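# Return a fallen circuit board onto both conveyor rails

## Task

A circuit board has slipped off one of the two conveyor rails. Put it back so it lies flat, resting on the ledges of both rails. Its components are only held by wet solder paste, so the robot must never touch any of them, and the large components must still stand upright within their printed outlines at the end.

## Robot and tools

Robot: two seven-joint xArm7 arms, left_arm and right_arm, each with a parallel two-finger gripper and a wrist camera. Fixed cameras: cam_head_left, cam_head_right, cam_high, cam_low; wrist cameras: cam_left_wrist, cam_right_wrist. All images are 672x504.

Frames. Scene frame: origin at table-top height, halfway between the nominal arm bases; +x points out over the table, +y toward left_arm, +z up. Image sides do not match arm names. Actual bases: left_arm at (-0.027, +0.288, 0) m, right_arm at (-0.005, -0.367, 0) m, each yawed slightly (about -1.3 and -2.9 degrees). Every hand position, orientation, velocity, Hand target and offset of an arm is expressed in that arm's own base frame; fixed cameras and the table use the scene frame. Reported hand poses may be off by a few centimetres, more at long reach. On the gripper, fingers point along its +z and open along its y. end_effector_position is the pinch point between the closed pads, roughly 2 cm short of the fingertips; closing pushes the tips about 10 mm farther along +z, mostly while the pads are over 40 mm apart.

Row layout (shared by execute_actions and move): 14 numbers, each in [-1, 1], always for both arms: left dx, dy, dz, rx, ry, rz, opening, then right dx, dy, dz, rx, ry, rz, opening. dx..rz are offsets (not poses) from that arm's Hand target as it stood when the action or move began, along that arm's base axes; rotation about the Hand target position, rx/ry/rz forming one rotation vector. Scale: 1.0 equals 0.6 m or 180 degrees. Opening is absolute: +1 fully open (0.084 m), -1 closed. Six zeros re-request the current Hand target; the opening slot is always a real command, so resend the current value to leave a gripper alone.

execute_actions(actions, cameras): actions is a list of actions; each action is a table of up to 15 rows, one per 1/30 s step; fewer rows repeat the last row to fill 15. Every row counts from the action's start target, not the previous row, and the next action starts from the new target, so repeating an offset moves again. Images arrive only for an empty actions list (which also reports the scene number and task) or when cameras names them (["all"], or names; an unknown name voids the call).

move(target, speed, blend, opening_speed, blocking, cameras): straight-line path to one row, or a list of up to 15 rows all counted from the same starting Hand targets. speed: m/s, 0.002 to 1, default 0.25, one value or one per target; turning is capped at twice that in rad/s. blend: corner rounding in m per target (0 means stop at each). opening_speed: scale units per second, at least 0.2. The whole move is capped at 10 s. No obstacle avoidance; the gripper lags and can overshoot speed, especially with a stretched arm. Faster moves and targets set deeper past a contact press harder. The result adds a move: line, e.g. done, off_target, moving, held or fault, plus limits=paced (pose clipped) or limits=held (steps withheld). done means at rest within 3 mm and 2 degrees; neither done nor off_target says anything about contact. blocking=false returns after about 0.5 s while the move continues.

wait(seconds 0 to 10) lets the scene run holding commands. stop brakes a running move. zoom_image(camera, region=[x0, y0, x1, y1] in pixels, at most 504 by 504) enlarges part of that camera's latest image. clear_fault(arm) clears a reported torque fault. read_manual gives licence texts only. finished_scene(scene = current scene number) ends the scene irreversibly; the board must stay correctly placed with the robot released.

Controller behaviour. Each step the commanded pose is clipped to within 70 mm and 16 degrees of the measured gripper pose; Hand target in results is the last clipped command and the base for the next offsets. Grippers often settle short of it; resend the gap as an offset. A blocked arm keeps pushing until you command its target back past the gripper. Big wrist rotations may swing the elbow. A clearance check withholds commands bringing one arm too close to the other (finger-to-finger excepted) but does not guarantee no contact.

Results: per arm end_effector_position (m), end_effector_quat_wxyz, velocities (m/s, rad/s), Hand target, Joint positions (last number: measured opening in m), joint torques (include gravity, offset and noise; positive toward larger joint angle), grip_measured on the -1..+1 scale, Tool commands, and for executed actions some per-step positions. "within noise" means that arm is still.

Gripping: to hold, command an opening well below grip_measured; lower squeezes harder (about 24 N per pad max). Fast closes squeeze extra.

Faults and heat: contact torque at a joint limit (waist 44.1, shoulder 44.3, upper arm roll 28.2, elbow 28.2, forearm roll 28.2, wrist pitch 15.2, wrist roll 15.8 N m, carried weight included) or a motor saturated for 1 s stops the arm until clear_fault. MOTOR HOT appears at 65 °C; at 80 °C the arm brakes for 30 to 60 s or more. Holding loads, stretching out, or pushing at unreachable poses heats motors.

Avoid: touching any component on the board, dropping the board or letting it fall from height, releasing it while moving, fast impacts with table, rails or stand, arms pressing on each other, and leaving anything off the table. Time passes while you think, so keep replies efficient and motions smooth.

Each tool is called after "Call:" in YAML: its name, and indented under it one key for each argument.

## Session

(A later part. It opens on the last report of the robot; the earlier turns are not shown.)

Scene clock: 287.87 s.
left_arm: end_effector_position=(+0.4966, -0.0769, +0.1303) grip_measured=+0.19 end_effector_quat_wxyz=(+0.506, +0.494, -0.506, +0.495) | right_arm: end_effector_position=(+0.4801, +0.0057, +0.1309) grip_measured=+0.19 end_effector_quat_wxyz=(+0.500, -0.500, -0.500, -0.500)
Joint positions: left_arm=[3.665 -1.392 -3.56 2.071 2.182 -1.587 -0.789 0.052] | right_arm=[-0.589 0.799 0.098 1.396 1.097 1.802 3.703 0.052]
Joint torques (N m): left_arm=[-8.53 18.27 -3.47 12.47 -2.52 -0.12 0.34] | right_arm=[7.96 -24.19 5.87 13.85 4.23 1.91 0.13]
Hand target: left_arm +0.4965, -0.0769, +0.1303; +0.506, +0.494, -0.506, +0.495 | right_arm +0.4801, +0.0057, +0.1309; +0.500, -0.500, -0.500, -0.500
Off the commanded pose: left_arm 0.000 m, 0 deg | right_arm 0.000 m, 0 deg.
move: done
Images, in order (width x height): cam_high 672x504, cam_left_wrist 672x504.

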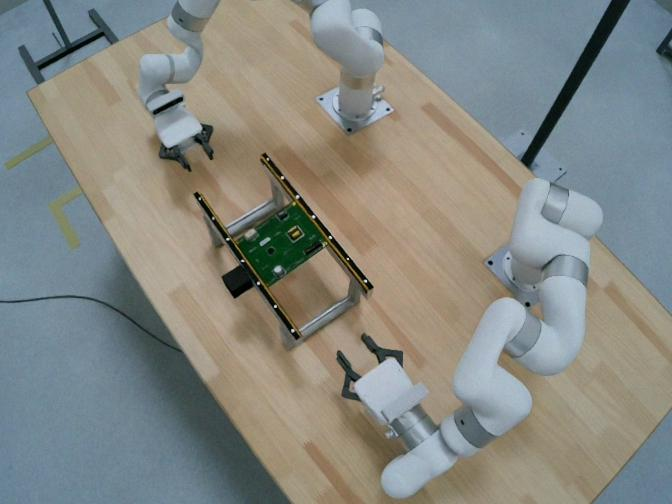

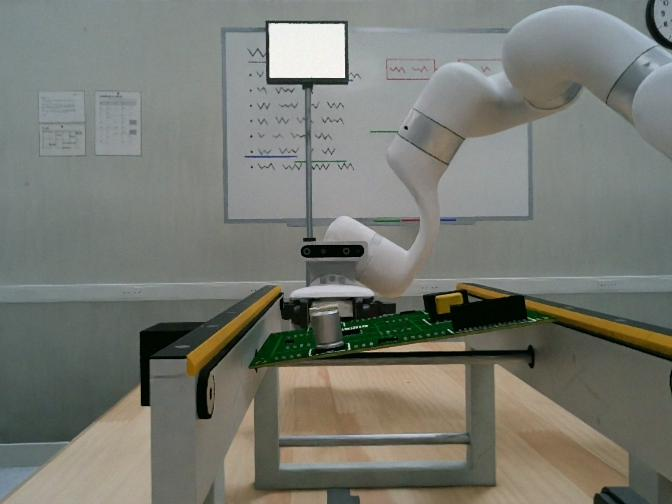

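Call:
move:
  target: [-0.0135,-0.2385,-0.017,0.001,0.0444,0,-0.286, -0.063,0.324,-0.018,0,0.0444,0,-0.286]
  speed: 0.2
  cameras: ["cam_left_wrist","cam_right_wrist","cam_high","cam_head_left","cam_low"]

Scene clock: 367.23 s.
left_arm: end_effector_position=(+0.5008, -0.1008, +0.1490) grip_measured=-0.30 end_effector_quat_wxyz=(+0.494, +0.495, -0.517, +0.493) | right_arm: end_effector_position=(+0.4662, +0.0774, +0.1269) grip_measured=-0.30 end_effector_quat_wxyz=(+0.512, -0.513, -0.487, -0.487)
Joint positions: left_arm=[3.647 -1.313 -3.575 1.991 2.168 -1.528 -0.78 0.031] | right_arm=[-0.507 0.711 0.142 1.21 1.178 1.684 3.693 0.031]
Joint torques (N m): left_arm=[0.87 25.14 -7.07 10.23 -1.3 -1.61 -0.04] | right_arm=[9.78 -29.32 7.3 11.76 4.96 0.88 -1.35]
Hand target: left_arm +0.5008, -0.1008, +0.1490; +0.494, +0.495, -0.517, +0.493 (not the last commanded pose) | right_arm +0.4662, +0.0774, +0.1269; +0.512, -0.513, -0.487, -0.487 (not the last commanded pose)
Tool commands: left_gripper/opening=-0.286 right_gripper/opening=-0.286
Off the commanded pose: left_arm 0.123 m, 9 deg | right_arm 0.125 m, 5 deg.
TORQUE FAULT: the external load on joint 2 (shoulder) of the left arm reached its load limit, and that arm stopped. The contact can be on any part of that arm beyond that joint, not only on its tool. A torque fault puts only its own arm into a fault stop. That arm's remaining commands of this call were not run. The hold on joint 2 (shoulder) of that arm was moved back by the arm itself, up to 3 degrees, as the stop began. That arm is still stopped at the end of this call. While its stop runs, that arm, its gripper or tool too, takes no new command.
CLEAR FAULT: the left arm stays stopped (state 4) until you call clear_fault(arm="left_arm").
End effector pose when the fault began: left_arm: position (+0.4950, -0.1033, +0.1291), quat_wxyz (+0.512, +0.500, -0.500, +0.488)
Joint positions when the fault began: left_arm=[3.648 -1.365 -3.575 1.993 2.168 -1.529 -0.78 0.031]
move: fault (left_arm), off_target (right_arm; braked at the fault stop of left_arm)
Images, in order (width x height): cam_head_left 672x504, cam_high 672x504, cam_low 672x504, cam_left_wrist 672x504, cam_right_wrist 672x504.

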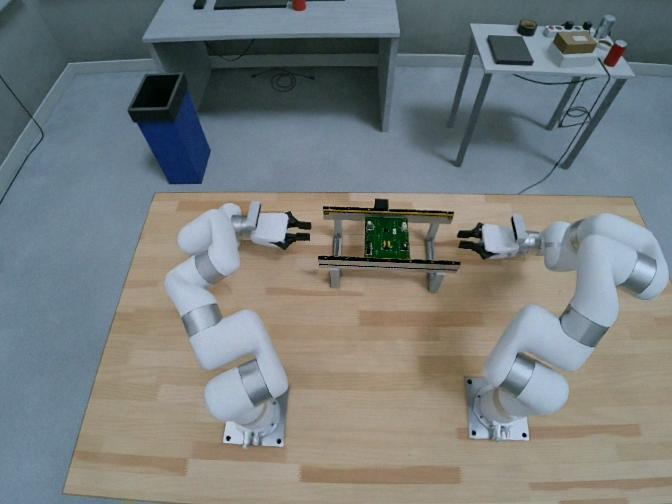

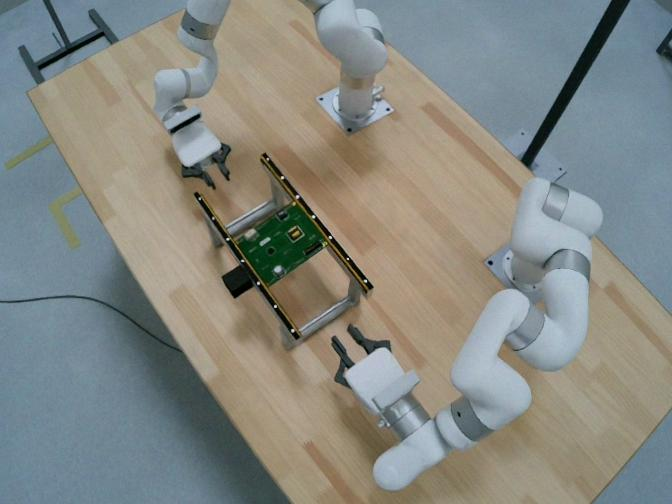

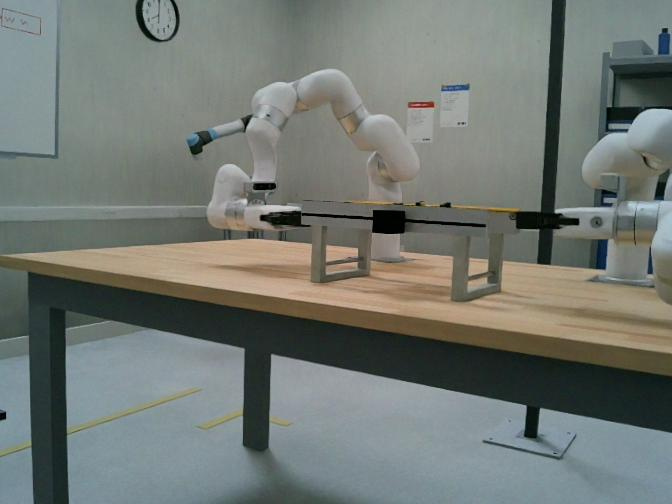

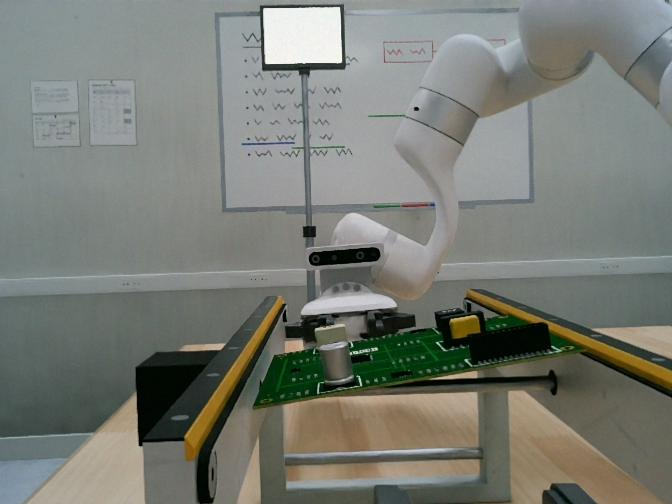

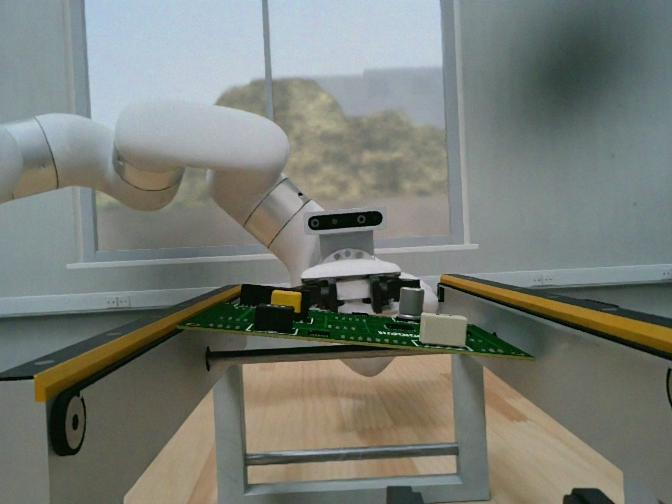

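Call:
clear_fault:
  arm: "left_arm"

Call:
move:
  target: [-0.08,0.1,0.5,0,0,0,-0.286, 0,0,0,0,0,0,-0.286]
  speed: 0.25
  cameras: ["cam_high","cam_head_left"]

Scene clock: 406.27 s.
left_arm: end_effector_position=(+0.5008, -0.1008, +0.1490) grip_measured=-0.30 end_effector_quat_wxyz=(+0.494, +0.495, -0.517, +0.493) | right_arm: end_effector_position=(+0.4662, +0.0774, +0.1269) grip_measured=-0.30 end_effector_quat_wxyz=(+0.512, -0.513, -0.487, -0.487)
Joint positions: left_arm=[3.647 -1.313 -3.575 1.991 2.168 -1.528 -0.78 0.031] | right_arm=[-0.507 0.711 0.142 1.21 1.178 1.684 3.693 0.031]
Joint torques (N m): left_arm=[0.92 25.35 -7.01 10.22 -1.34 -1.64 -0.05] | right_arm=[9.68 -29.02 6.94 12.16 0.43 2.52 -1.12]
Hand target: left_arm +0.5008, -0.1008, +0.1490; +0.494, +0.495, -0.517, +0.493 (not the last commanded pose) | right_arm +0.4662, +0.0774, +0.1269; +0.512, -0.513, -0.487, -0.487 (not the last commanded pose)
Tool commands: left_gripper/opening=-0.286 right_gripper/opening=-0.286
Off the commanded pose: left_arm 0.123 m, 9 deg | right_arm 0.125 m, 5 deg.
TORQUE FAULT, CONTINUED: the left arm's stop, for the torque fault of joint 2 (shoulder) that an earlier result reported, is over. The call counts as one of the actions that you can send in this scene. The hold on joint 2 (shoulder) of that arm was moved back by the arm itself, up to 3 degrees, as the stop began. That arm's target is now where it stood when the stop ended, not its last command. That arm's gripper keeps its grip as last carried out, and that arm accepts commands again: back off and push less far.
CLEAR FAULT: your call cleared the left arm's torque fault. If a joint's load stays at its limit, that arm stops again at once.

Scene clock: 408.17 s.
left_arm: end_effector_position=(+0.4528, -0.0408, +0.4490) grip_measured=-0.30 end_effector_quat_wxyz=(+0.494, +0.495, -0.517, +0.493) | right_arm: end_effector_position=(+0.4662, +0.0774, +0.1269) grip_measured=-0.30 end_effector_quat_wxyz=(+0.512, -0.513, -0.487, -0.487)
Joint positions: left_arm=[3.913 -0.76 -3.837 1.934 2.1 -1.691 -1.306 0.031] | right_arm=[-0.507 0.711 0.142 1.21 1.178 1.684 3.693 0.031]
Joint torques (N m): left_arm=[7.56 16.46 -10.39 15.8 -0.3 -2.14 -2.17] | right_arm=[9.72 -29.1 6.91 11.86 0.29 2.49 -1.16]
Hand target: left_arm +0.4528, -0.0408, +0.4490; +0.494, +0.495, -0.517, +0.493 | right_arm +0.4662, +0.0774, +0.1269; +0.512, -0.513, -0.487, -0.487
Off the commanded pose: left_arm 0.000 m, 0 deg | right_arm 0.000 m, 0 deg.
joint sent to its limit (left arm) — joint 6 (wrist pitch), lower limit. The joint targets still meet the commanded pose.
move: done
Images, in order (width x height): cam_head_left 672x504, cam_high 672x504.

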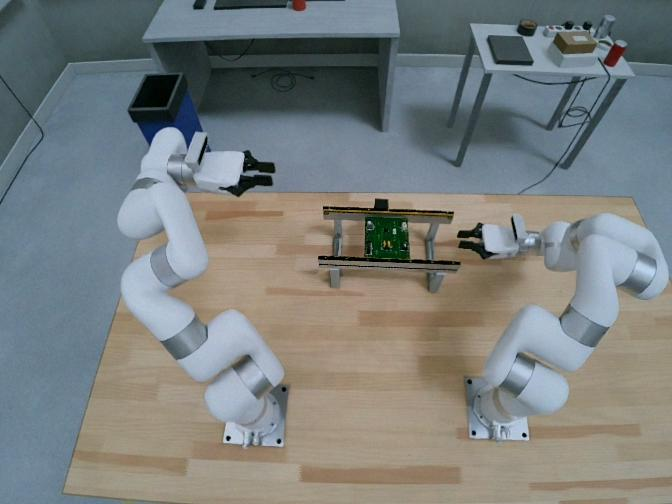

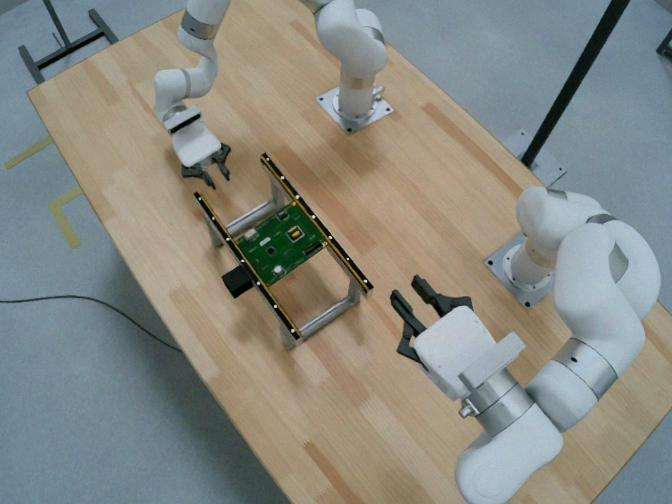

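Call:
move:
  target:
    - [0.3455,0.0402,-0.0843,0.0645,-0.0087,0.2597,-0.286, 0,0,0,0,0,0,-0.286]
    - [0.5493,0.3353,-0.1252,0.1299,-0.0175,0.5221,-0.286, 0,0,0,0,0,0,-0.286]
    - [0.4702,0.686,-0.0937,0.1952,-0.0263,0.7845,-0.286, 0,0,0,0,0,0,-0.286]
  speed: 0.35
  blend: 0.05
  cameras: ["cam_head_left"]

Scene clock: 437.47 s.
left_arm: end_effector_position=(+0.7350, +0.3708, +0.3928) grip_measured=-0.30 end_effector_quat_wxyz=(-0.440, +0.725, +0.177, +0.500) | right_arm: end_effector_position=(+0.4662, +0.0774, +0.1269) grip_measured=-0.30 end_effector_quat_wxyz=(+0.512, -0.513, -0.487, -0.487)
Joint positions: left_arm=[3.797 -0.711 -3.623 1.947 2 0.769 -1.35 0.031] | right_arm=[-0.507 0.711 0.142 1.21 1.178 1.684 3.693 0.031]
Joint torques (N m): left_arm=[-7.66 20.24 -2.09 21.65 -1.51 2.41 2.14] | right_arm=[9.61 -29.24 6.43 11.77 -0.18 2.5 -1.24]
Hand target: left_arm +0.7350, +0.3708, +0.3928; -0.440, +0.725, +0.177, +0.500 | right_arm +0.4662, +0.0774, +0.1269; +0.512, -0.513, -0.487, -0.487
Off the commanded pose: left_arm 0.000 m, 0 deg | right_arm 0.000 m, 0 deg.
move: done
Images, in order (width x height): cam_head_left 672x504.

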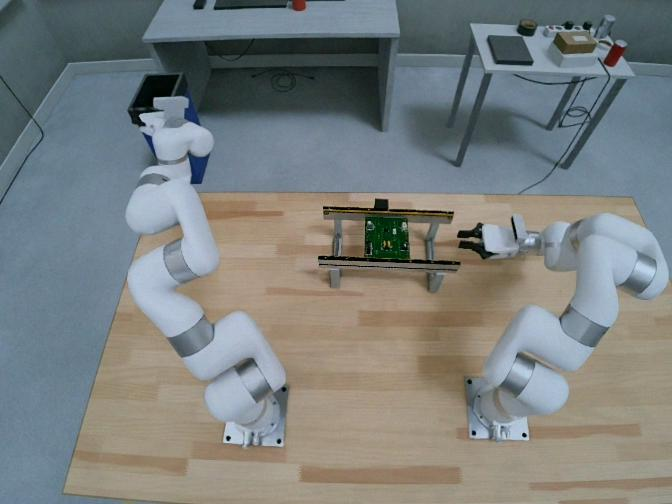

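Call:
move:
  target: [-0.0638,-0.1868,-0.2528,-0.2042,0.2650,-0.1665,-0.286, 0,0,0,0,0,0,-0.286]
  speed: 0.35
  cameras: []

Scene clock: 470.27 s.
left_arm: end_effector_position=(+0.6967, +0.2587, +0.2411) grip_measured=-0.30 end_effector_quat_wxyz=(-0.093, +0.977, -0.053, +0.187) | right_arm: end_effector_position=(+0.4662, +0.0774, +0.1269) grip_measured=-0.30 end_effector_quat_wxyz=(+0.512, -0.513, -0.487, -0.487)
Joint positions: left_arm=[4.006 -0.84 -4.031 1.976 0.796 1.011 0.102 0.031] | right_arm=[-0.507 0.711 0.142 1.21 1.178 1.684 3.693 0.031]
Joint torques (N m): left_arm=[-7.64 19.58 -6.3 18.97 -1.37 -0.3 2.08] | right_arm=[9.64 -29.3 6.13 11.69 -0.61 2.49 -1.31]
Hand target: left_arm +0.6967, +0.2588, +0.2411; -0.094, +0.977, -0.053, +0.187 | right_arm +0.4662, +0.0774, +0.1269; +0.512, -0.513, -0.487, -0.487
Off the commanded pose: left_arm 0.000 m, 0 deg | right_arm 0.000 m, 0 deg.
move: done
No camera images: "cameras" was empty.

Call:
move:
  target: [-0.2445,-0.4812,0.1482,-0.3548,-0.2380,-0.4574,-0.286, 0,0,0,0,0,0,-0.286]
  speed: 0.35
  cameras: ["cam_head_left"]

Scene clock: 478.90 s.
left_arm: end_effector_position=(+0.5500, -0.0299, +0.3300) grip_measured=-0.30 end_effector_quat_wxyz=(+0.505, +0.494, -0.506, +0.494) | right_arm: end_effector_position=(+0.4662, +0.0774, +0.1269) grip_measured=-0.30 end_effector_quat_wxyz=(+0.512, -0.513, -0.487, -0.487)
Joint positions: left_arm=[4.412 -1.609 -4.873 1.52 0.084 1.253 1.401 0.031] | right_arm=[-0.507 0.711 0.142 1.21 1.178 1.684 3.693 0.031]
Joint torques (N m): left_arm=[-7.98 14.34 -22.68 2.23 -2.44 1.72 2.13] | right_arm=[9.6 -29.34 5.81 11.77 -1.03 2.37 -1.2]
Hand target: left_arm +0.5500, -0.0300, +0.3300; +0.506, +0.494, -0.506, +0.494 | right_arm +0.4662, +0.0774, +0.1269; +0.512, -0.513, -0.487, -0.487
Off the commanded pose: left_arm 0.000 m, 0 deg | right_arm 0.000 m, 0 deg.
move: done
Images, in order (width x height): cam_head_left 672x504.

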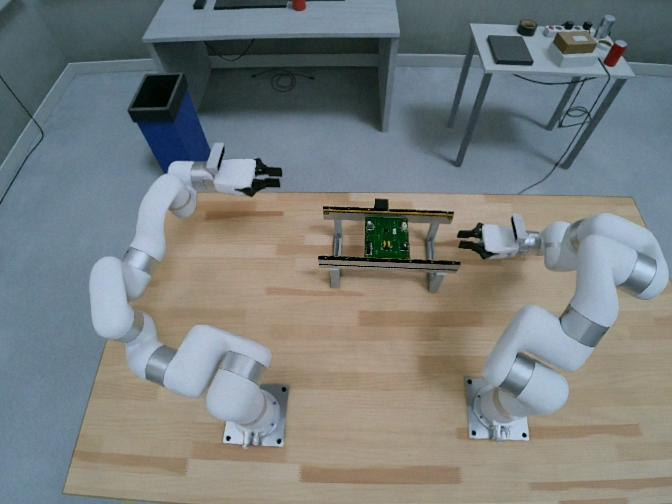

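Call:
move:
  target: [-0.0967,-0.05,-0.33,0.001,0.0444,0,-0.286, 0,0,0,0,0,0,-0.286]
  speed: 0.2
  cameras: ["cam_head_left","cam_high","cam_left_wrist"]

Scene clock: 495.43 s.
left_arm: end_effector_position=(+0.4920, -0.0600, +0.1321) grip_measured=-0.30 end_effector_quat_wxyz=(+0.539, +0.528, -0.470, +0.458) | right_arm: end_effector_position=(+0.4662, +0.0774, +0.1269) grip_measured=-0.30 end_effector_quat_wxyz=(+0.512, -0.513, -0.487, -0.487)
Joint positions: left_arm=[4.593 -1.792 -4.536 1.265 0.22 1.139 1.539 0.031] | right_arm=[-0.507 0.711 0.142 1.21 1.178 1.684 3.693 0.031]
Joint torques (N m): left_arm=[7.52 10.76 -15.46 -7.58 0.21 -1.62 2.11] | right_arm=[9.51 -29.34 5.55 11.83 -1.36 2.34 -1.26]
Hand target: left_arm +0.4920, -0.0600, +0.1320; +0.539, +0.528, -0.470, +0.458 | right_arm +0.4662, +0.0774, +0.1269; +0.512, -0.513, -0.487, -0.487
Off the commanded pose: left_arm 0.000 m, 0 deg | right_arm 0.000 m, 0 deg.
move: done
Images, in order (width x height): cam_head_left 672x504, cam_high 672x504, cam_left_wrist 672x504.

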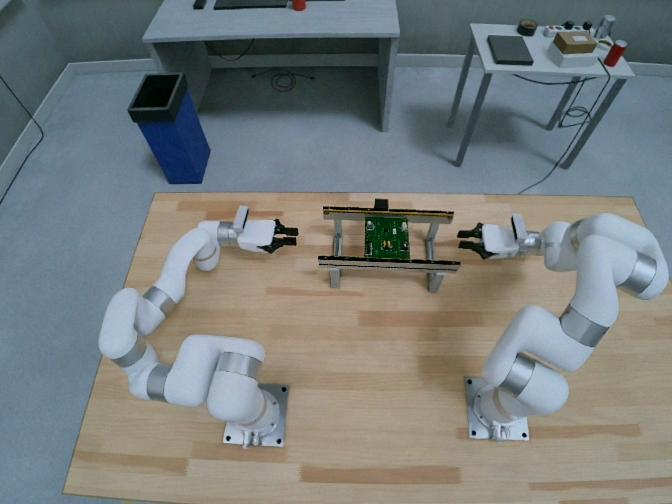

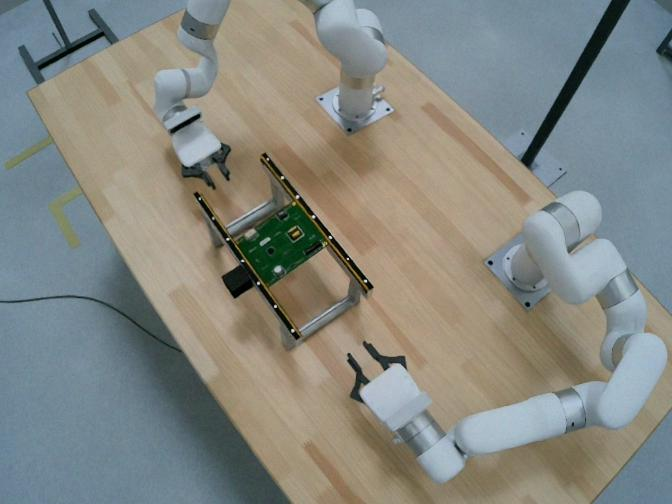

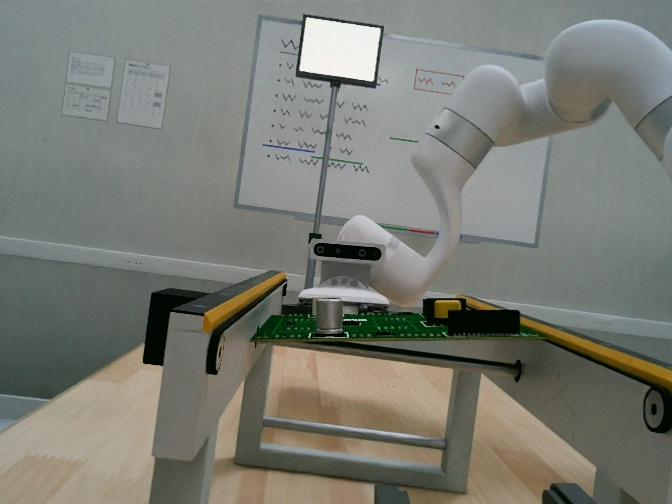

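Call:
move:
  target: [-0.006,-0.2,-0.015,0,0,0,-0.286, -0.038,0.171,-0.0115,0,0.0289,0,-0.286]
  speed: 0.15
  cameras: ["cam_head_left","cam_high","cam_left_wrist","cam_right_wrist"]

Call:
zoom_image:
  camera: "cam_high"
  region: [140, 120, 400, 400]

Scene clock: 512.13 s.
left_arm: end_effector_position=(+0.4883, -0.1800, +0.1231) grip_measured=-0.30 end_effector_quat_wxyz=(+0.539, +0.528, -0.470, +0.458) | right_arm: end_effector_position=(+0.4434, +0.1800, +0.1200) grip_measured=-0.30 end_effector_quat_wxyz=(+0.534, -0.535, -0.463, -0.464)
Joint positions: left_arm=[4.447 -1.839 -4.496 1.11 0.274 0.829 1.524 0.031] | right_arm=[-0.384 0.636 0.231 1.022 1.337 1.523 3.702 0.031]
Joint torques (N m): left_arm=[-7.37 9.08 -15.49 -4.52 0.74 -1.58 -2.14] | right_arm=[9.47 -27 8.27 10.34 4.69 0.95 1.48]
Hand target: left_arm +0.4884, -0.1800, +0.1230; +0.539, +0.528, -0.470, +0.458 | right_arm +0.4434, +0.1800, +0.1200; +0.534, -0.535, -0.463, -0.464
Off the commanded pose: left_arm 0.000 m, 0 deg | right_arm 0.000 m, 0 deg.
move: done
Images, in order (width x height): cam_head_left 672x504, cam_high 672x504, cam_left_wrist 672x504, cam_right_wrist 672x504.

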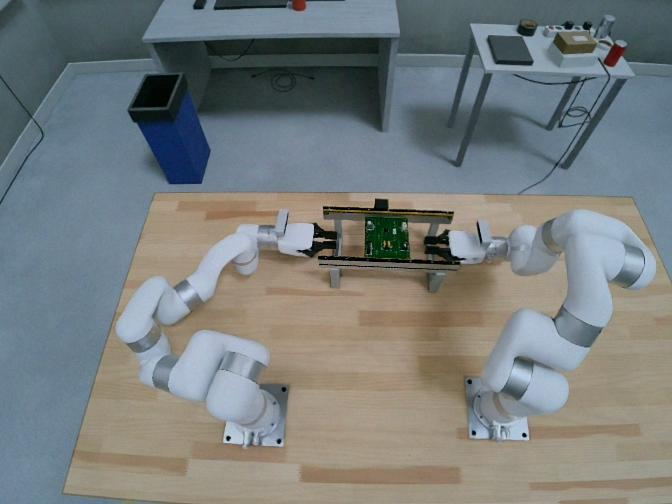

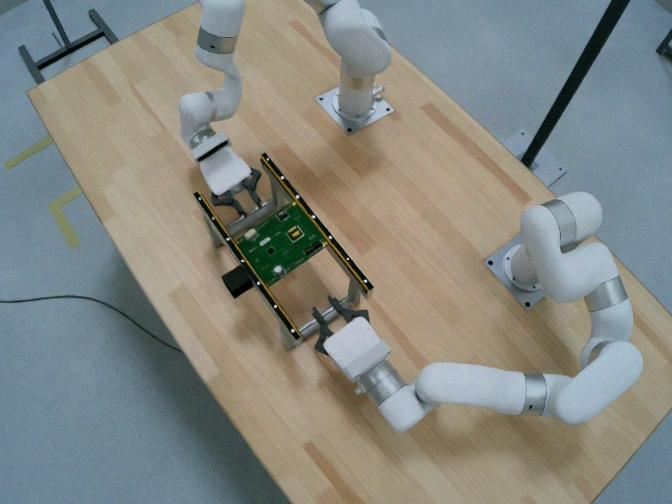

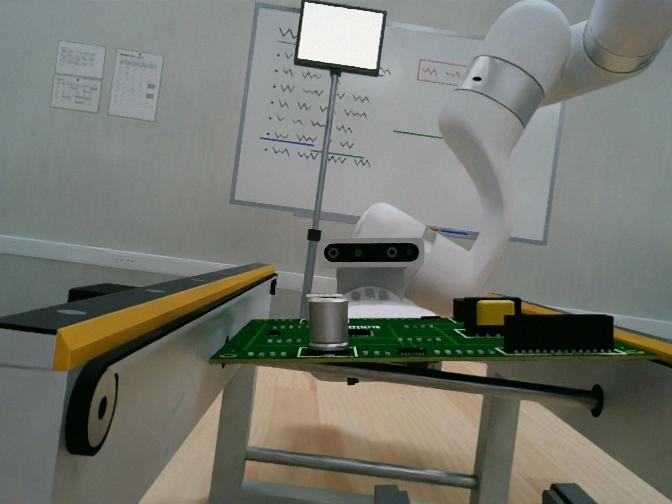

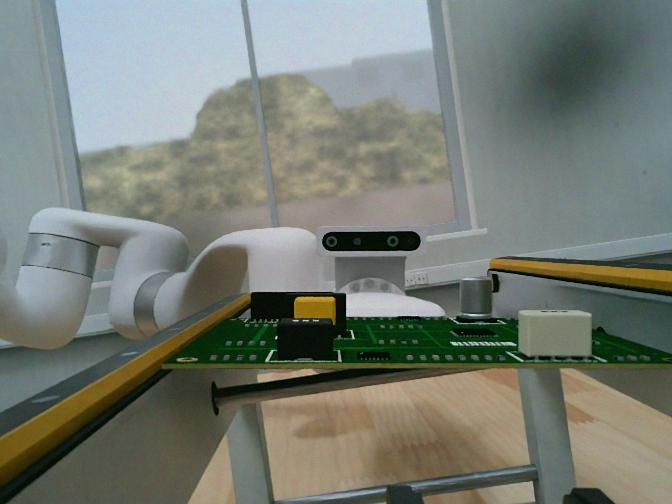

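Scaled by 1.800 from the camera's 672x504 image, which has a finer 960x720 frame.

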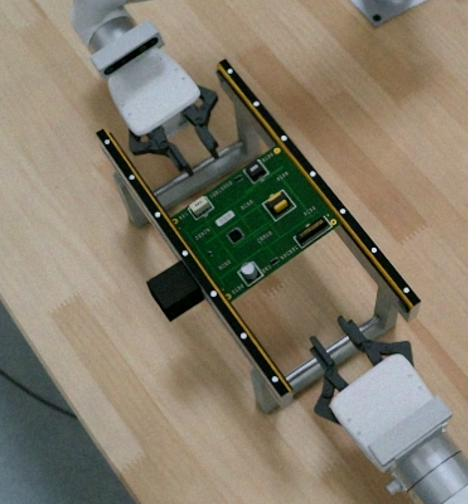

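Call:
zoom_image:
  camera: "cam_right_wrist"
  region: [340, 404, 640, 504]

Call:
zoom_image:
  camera: "cam_left_wrist"
  region: [340, 404, 640, 504]

Scaled by 1.680 from the camera's 672x504 image, which has a finer 960x720 frame.

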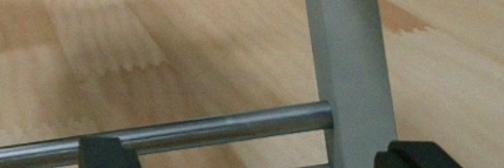

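Scaled by 1.680 from the camera's 672x504 image, which has a finer 960x720 frame.

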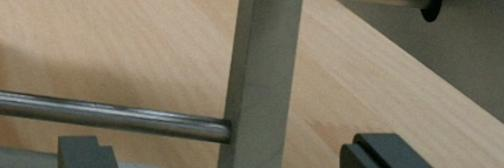

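Call:
move:
  target: [-0.0044,-0.1867,0,0,0,0,-0.286, -0.0033,0.1858,0,0,0,0,-0.286]
  speed: 0.08
  cameras: ["cam_head_left","cam_high","cam_low","cam_left_wrist","cam_right_wrist"]

Call:
zoom_image:
  camera: "cam_high"
  region: [160, 120, 380, 360]

Scene clock: 566.30 s.
left_arm: end_effector_position=(+0.4857, -0.2920, +0.1230) grip_measured=-0.30 end_effector_quat_wxyz=(+0.539, +0.528, -0.470, +0.458) | right_arm: end_effector_position=(+0.4414, +0.2915, +0.1200) grip_measured=-0.30 end_effector_quat_wxyz=(+0.534, -0.535, -0.463, -0.464)
Joint positions: left_arm=[4.208 -1.878 -4.501 1.083 0.313 0.563 1.498 0.031] | right_arm=[-0.231 0.646 0.355 1.006 1.545 1.354 3.671 0.031]
Joint torques (N m): left_arm=[-7.82 8.85 -22.21 -3.47 1.15 -1.67 -2.19] | right_arm=[9.69 -19.56 10.23 17.05 4.53 0.95 -1.35]
Hand target: left_arm +0.4857, -0.2920, +0.1230; +0.539, +0.528, -0.470, +0.458 | right_arm +0.4414, +0.2915, +0.1200; +0.534, -0.535, -0.463, -0.464
Off the commanded pose: left_arm 0.000 m, 0 deg | right_arm 0.000 m, 0 deg.
move: done
Images, in order (width x height): cam_head_left 672x504, cam_high 672x504, cam_low 672x504, cam_left_wrist 672x504, cam_right_wrist 672x504.

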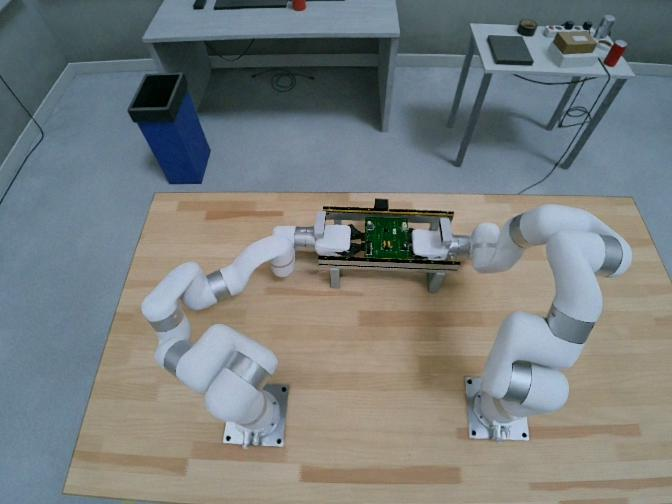

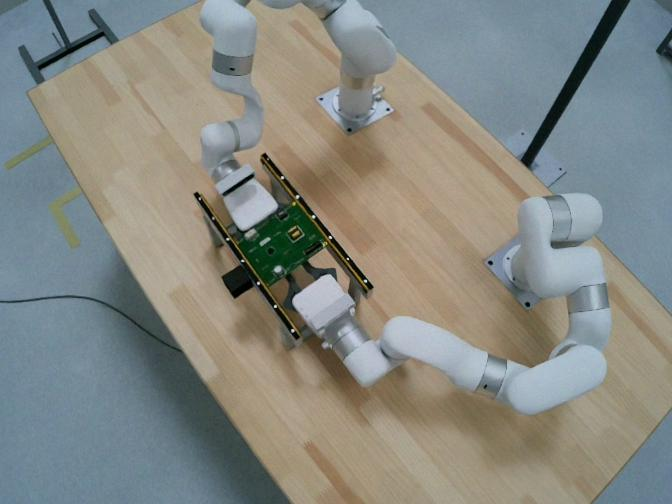

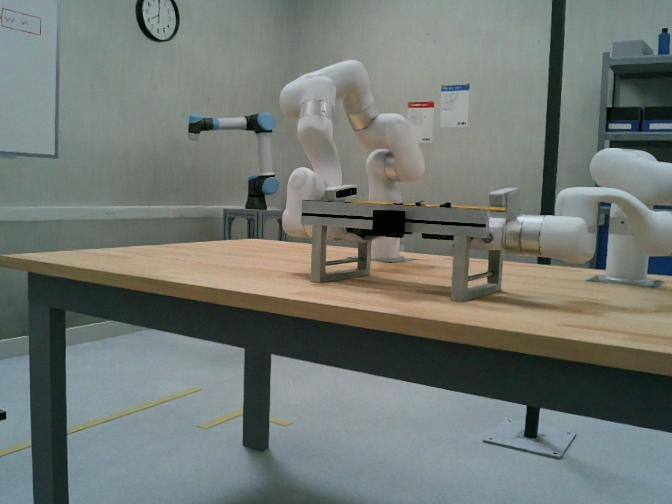

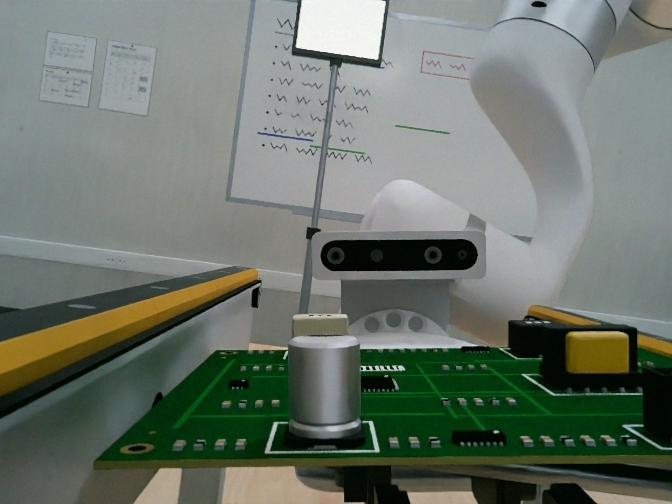

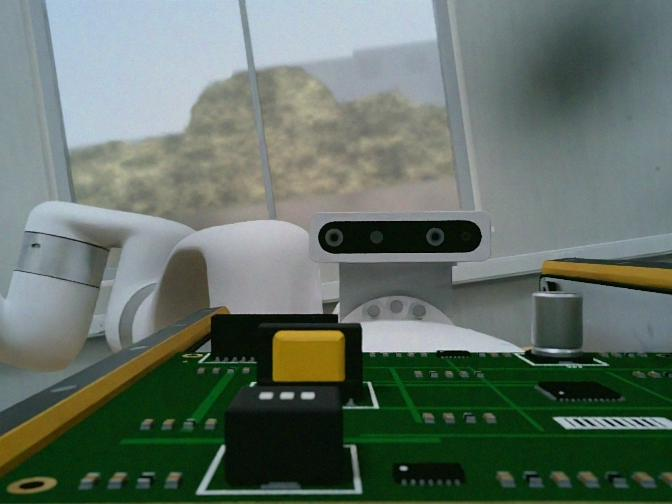

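Scaled by 2.100 from the camera's 672x504 image, which has a finer 960x720 frame.

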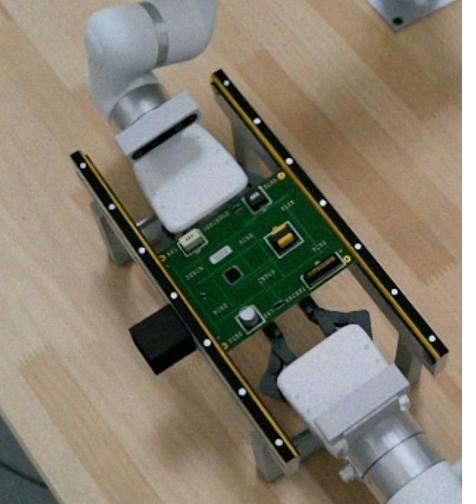

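Call:
zoom_image:
  camera: "cam_left_wrist"
  region: [80, 404, 672, 504]

Call:
zoom_image:
  camera: "cam_low"
  region: [290, 180, 540, 310]

Region (80, 404, 672, 504) is 592x100 pixels. A region can be at most 504 by 504 pixels.

Scaled by 2.016 from the camera's 672x504 image, which has a finer 960x720 frame.

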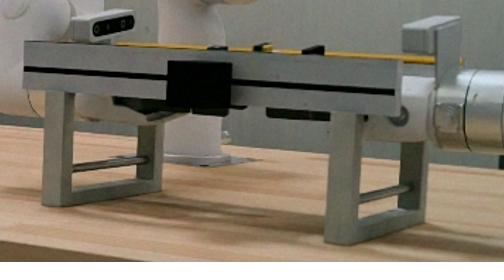

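Call:
move:
  target: [0,0,0.0192,0,0,0,-0.286, 0,0,0.0183,0,0,0,-0.286]
  speed: 0.05
  cameras: ["cam_left_wrist","cam_right_wrist"]

Call:
zoom_image:
  camera: "cam_left_wrist"
  region: [80, 384, 580, 504]

Scene clock: 572.50 s.
left_arm: end_effector_position=(+0.4857, -0.2920, +0.1345) grip_measured=-0.30 end_effector_quat_wxyz=(+0.539, +0.528, -0.470, +0.458) | right_arm: end_effector_position=(+0.4414, +0.2915, +0.1310) grip_measured=-0.30 end_effector_quat_wxyz=(+0.534, -0.535, -0.463, -0.464)
Joint positions: left_arm=[4.209 -1.862 -4.517 1.07 0.308 0.557 1.479 0.031] | right_arm=[-0.235 0.614 0.36 0.993 1.549 1.357 3.689 0.031]
Joint torques (N m): left_arm=[7.67 14.22 -22.12 -9.33 -1.25 -1.82 -2.16] | right_arm=[-9.75 -26.33 9.93 11.09 4.41 3.1 1.46]
Hand target: left_arm +0.4857, -0.2920, +0.1346; +0.539, +0.528, -0.470, +0.458 | right_arm +0.4414, +0.2915, +0.1310; +0.534, -0.535, -0.463, -0.464
Off the commanded pose: left_arm 0.000 m, 0 deg | right_arm 0.000 m, 0 deg.
move: done
Images, in order (width x height): cam_left_wrist 672x504, cam_right_wrist 672x504.

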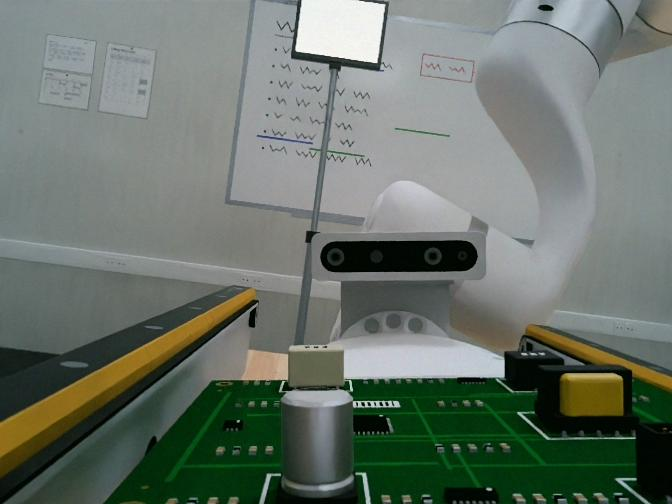

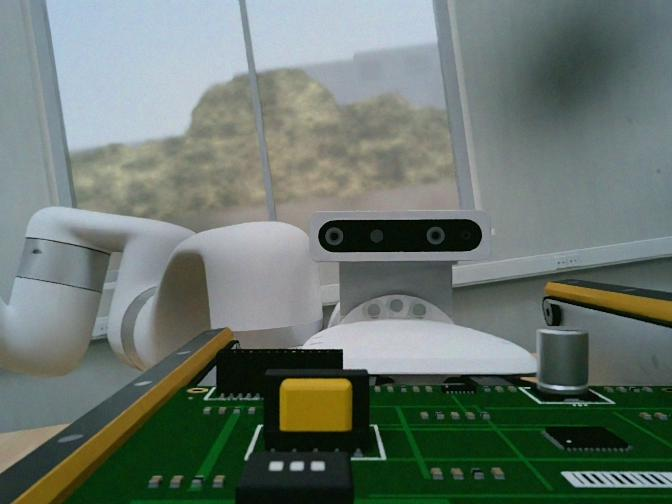

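Scaled by 1.008 from the camera's 672x504 image, which has a finer 960x720 frame.

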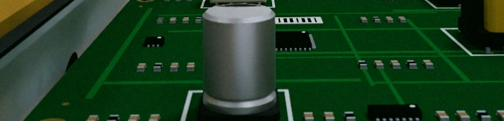

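Call:
move:
  target: [0,0,0.0034,0,0,0,-0.286, 0,0,0.0034,0,0,0,-0.286]
  speed: 0.02
  cameras: ["cam_left_wrist","cam_right_wrist"]

Scene clock: 575.80 s.
left_arm: end_effector_position=(+0.4857, -0.2920, +0.1366) grip_measured=-0.30 end_effector_quat_wxyz=(+0.539, +0.528, -0.470, +0.458) | right_arm: end_effector_position=(+0.4414, +0.2915, +0.1331) grip_measured=-0.30 end_effector_quat_wxyz=(+0.534, -0.535, -0.463, -0.464)
Joint positions: left_arm=[4.209 -1.86 -4.52 1.068 0.308 0.555 1.476 0.031] | right_arm=[-0.236 0.608 0.361 0.991 1.55 1.358 3.693 0.031]
Joint torques (N m): left_arm=[7.76 14.27 -22.3 -9.56 -1.35 -1.76 -2.18] | right_arm=[-9.83 -26.46 9.97 11.28 4.51 3.12 1.52]
Hand target: left_arm +0.4857, -0.2920, +0.1366; +0.539, +0.528, -0.470, +0.458 | right_arm +0.4414, +0.2915, +0.1331; +0.534, -0.535, -0.463, -0.464
Off the commanded pose: left_arm 0.000 m, 0 deg | right_arm 0.000 m, 0 deg.
move: done
Images, in order (width x height): cam_left_wrist 672x504, cam_right_wrist 672x504.

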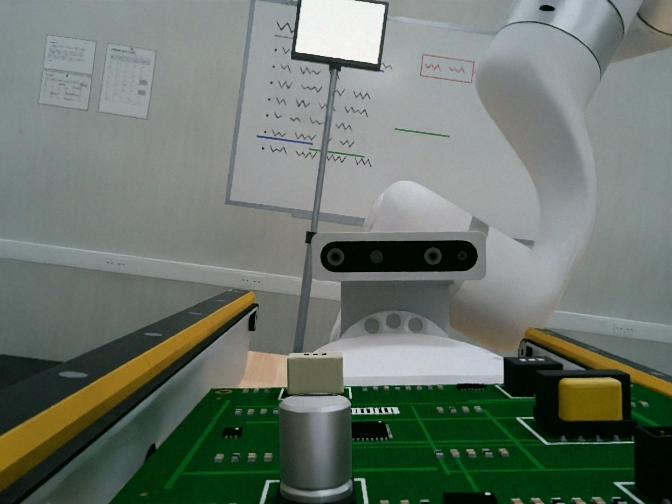

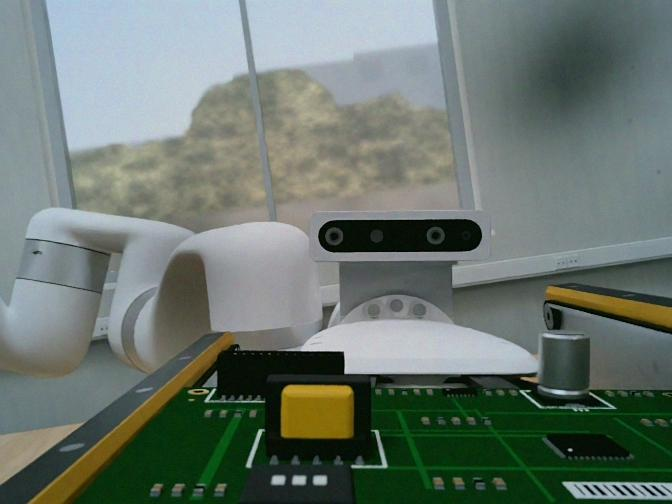

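Call:
zoom_image:
  camera: "cam_left_wrist"
  region: [180, 280, 300, 400]

Call:
zoom_image:
  camera: "cam_right_wrist"
  region: [500, 270, 640, 410]

Call:
move:
  target: [0,0,0.0025,0,0,0,-0.286, 0,0,0.0025,0,0,0,-0.286]
  speed: 0.02
  cameras: ["cam_left_wrist","cam_right_wrist"]

Call:
zoom_image:
  camera: "cam_left_wrist"
  region: [180, 280, 300, 400]

Call:
zoom_image:
  camera: "cam_right_wrist"
  region: [500, 270, 640, 410]

Scaled by 4.200 from the camera's 672x504 image, which has a finer 960x720 frame.

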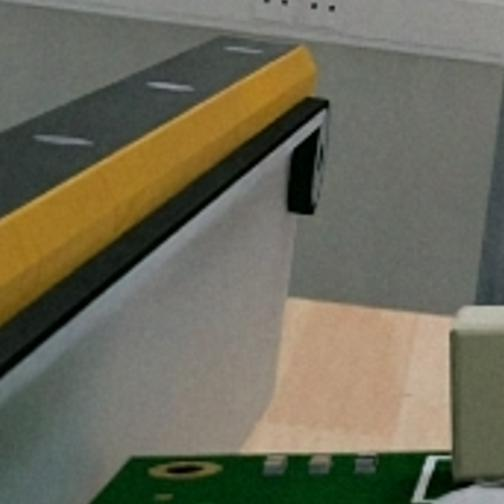

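Scaled by 3.600 from the camera's 672x504 image, which has a finer 960x720 frame.

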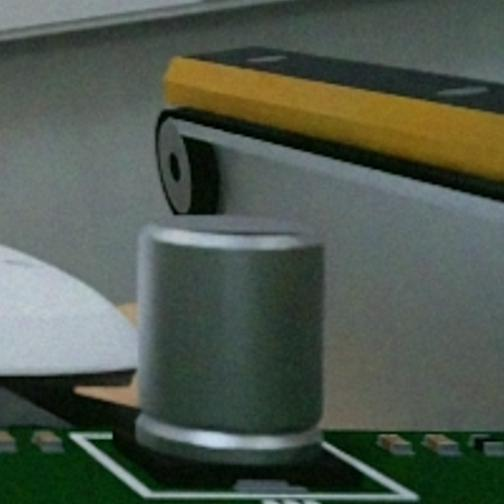

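Scene clock: 581.40 s.
left_arm: end_effector_position=(+0.4857, -0.2920, +0.1381) grip_measured=-0.30 end_effector_quat_wxyz=(+0.539, +0.528, -0.470, +0.458) | right_arm: end_effector_position=(+0.4414, +0.2915, +0.1346) grip_measured=-0.30 end_effector_quat_wxyz=(+0.534, -0.535, -0.463, -0.464)
Joint positions: left_arm=[4.209 -1.858 -4.522 1.066 0.307 0.555 1.473 0.031] | right_arm=[-0.236 0.604 0.362 0.989 1.551 1.358 3.696 0.031]
Joint torques (N m): left_arm=[7.59 14.38 -22.58 -9.54 -1.44 -1.76 -2.08] | right_arm=[-9.67 -26.22 9.91 11.39 4.56 3.18 1.48]
Hand target: left_arm +0.4857, -0.2920, +0.1381; +0.539, +0.528, -0.470, +0.458 | right_arm +0.4414, +0.2915, +0.1346; +0.534, -0.535, -0.463, -0.464
Off the commanded pose: left_arm 0.000 m, 0 deg | right_arm 0.000 m, 0 deg.
move: done
Images, in order (width x height): cam_left_wrist 672x504, cam_right_wrist 672x504.

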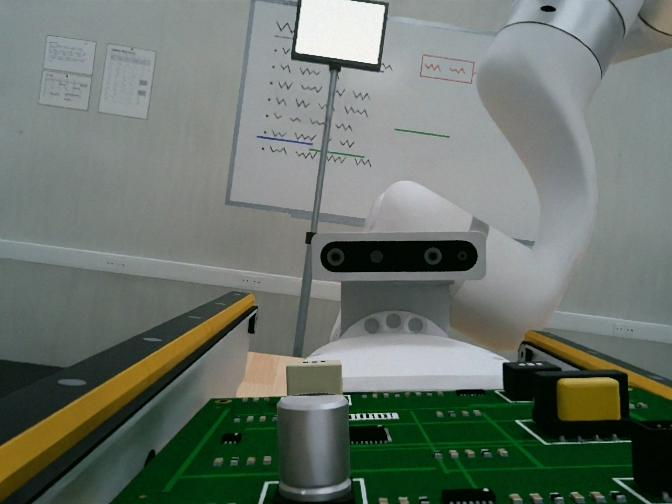

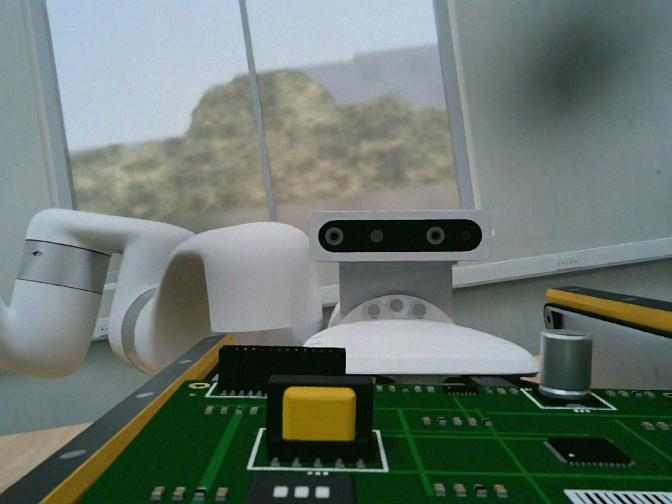

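Scaled by 4.200 from the camera's 672x504 image, which has a finer 960x720 frame.

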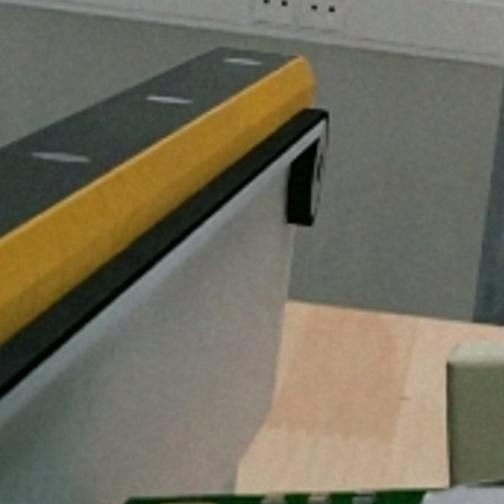

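Scaled by 3.600 from the camera's 672x504 image, which has a finer 960x720 frame.

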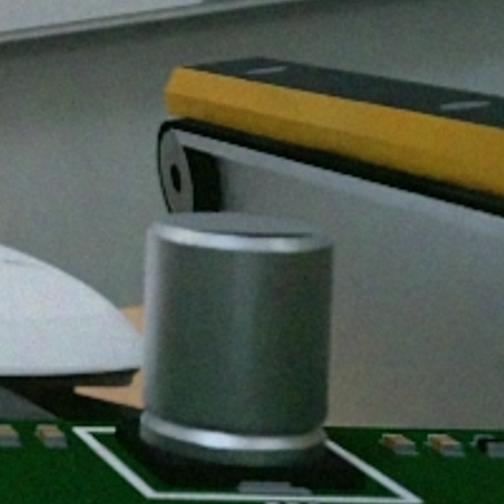

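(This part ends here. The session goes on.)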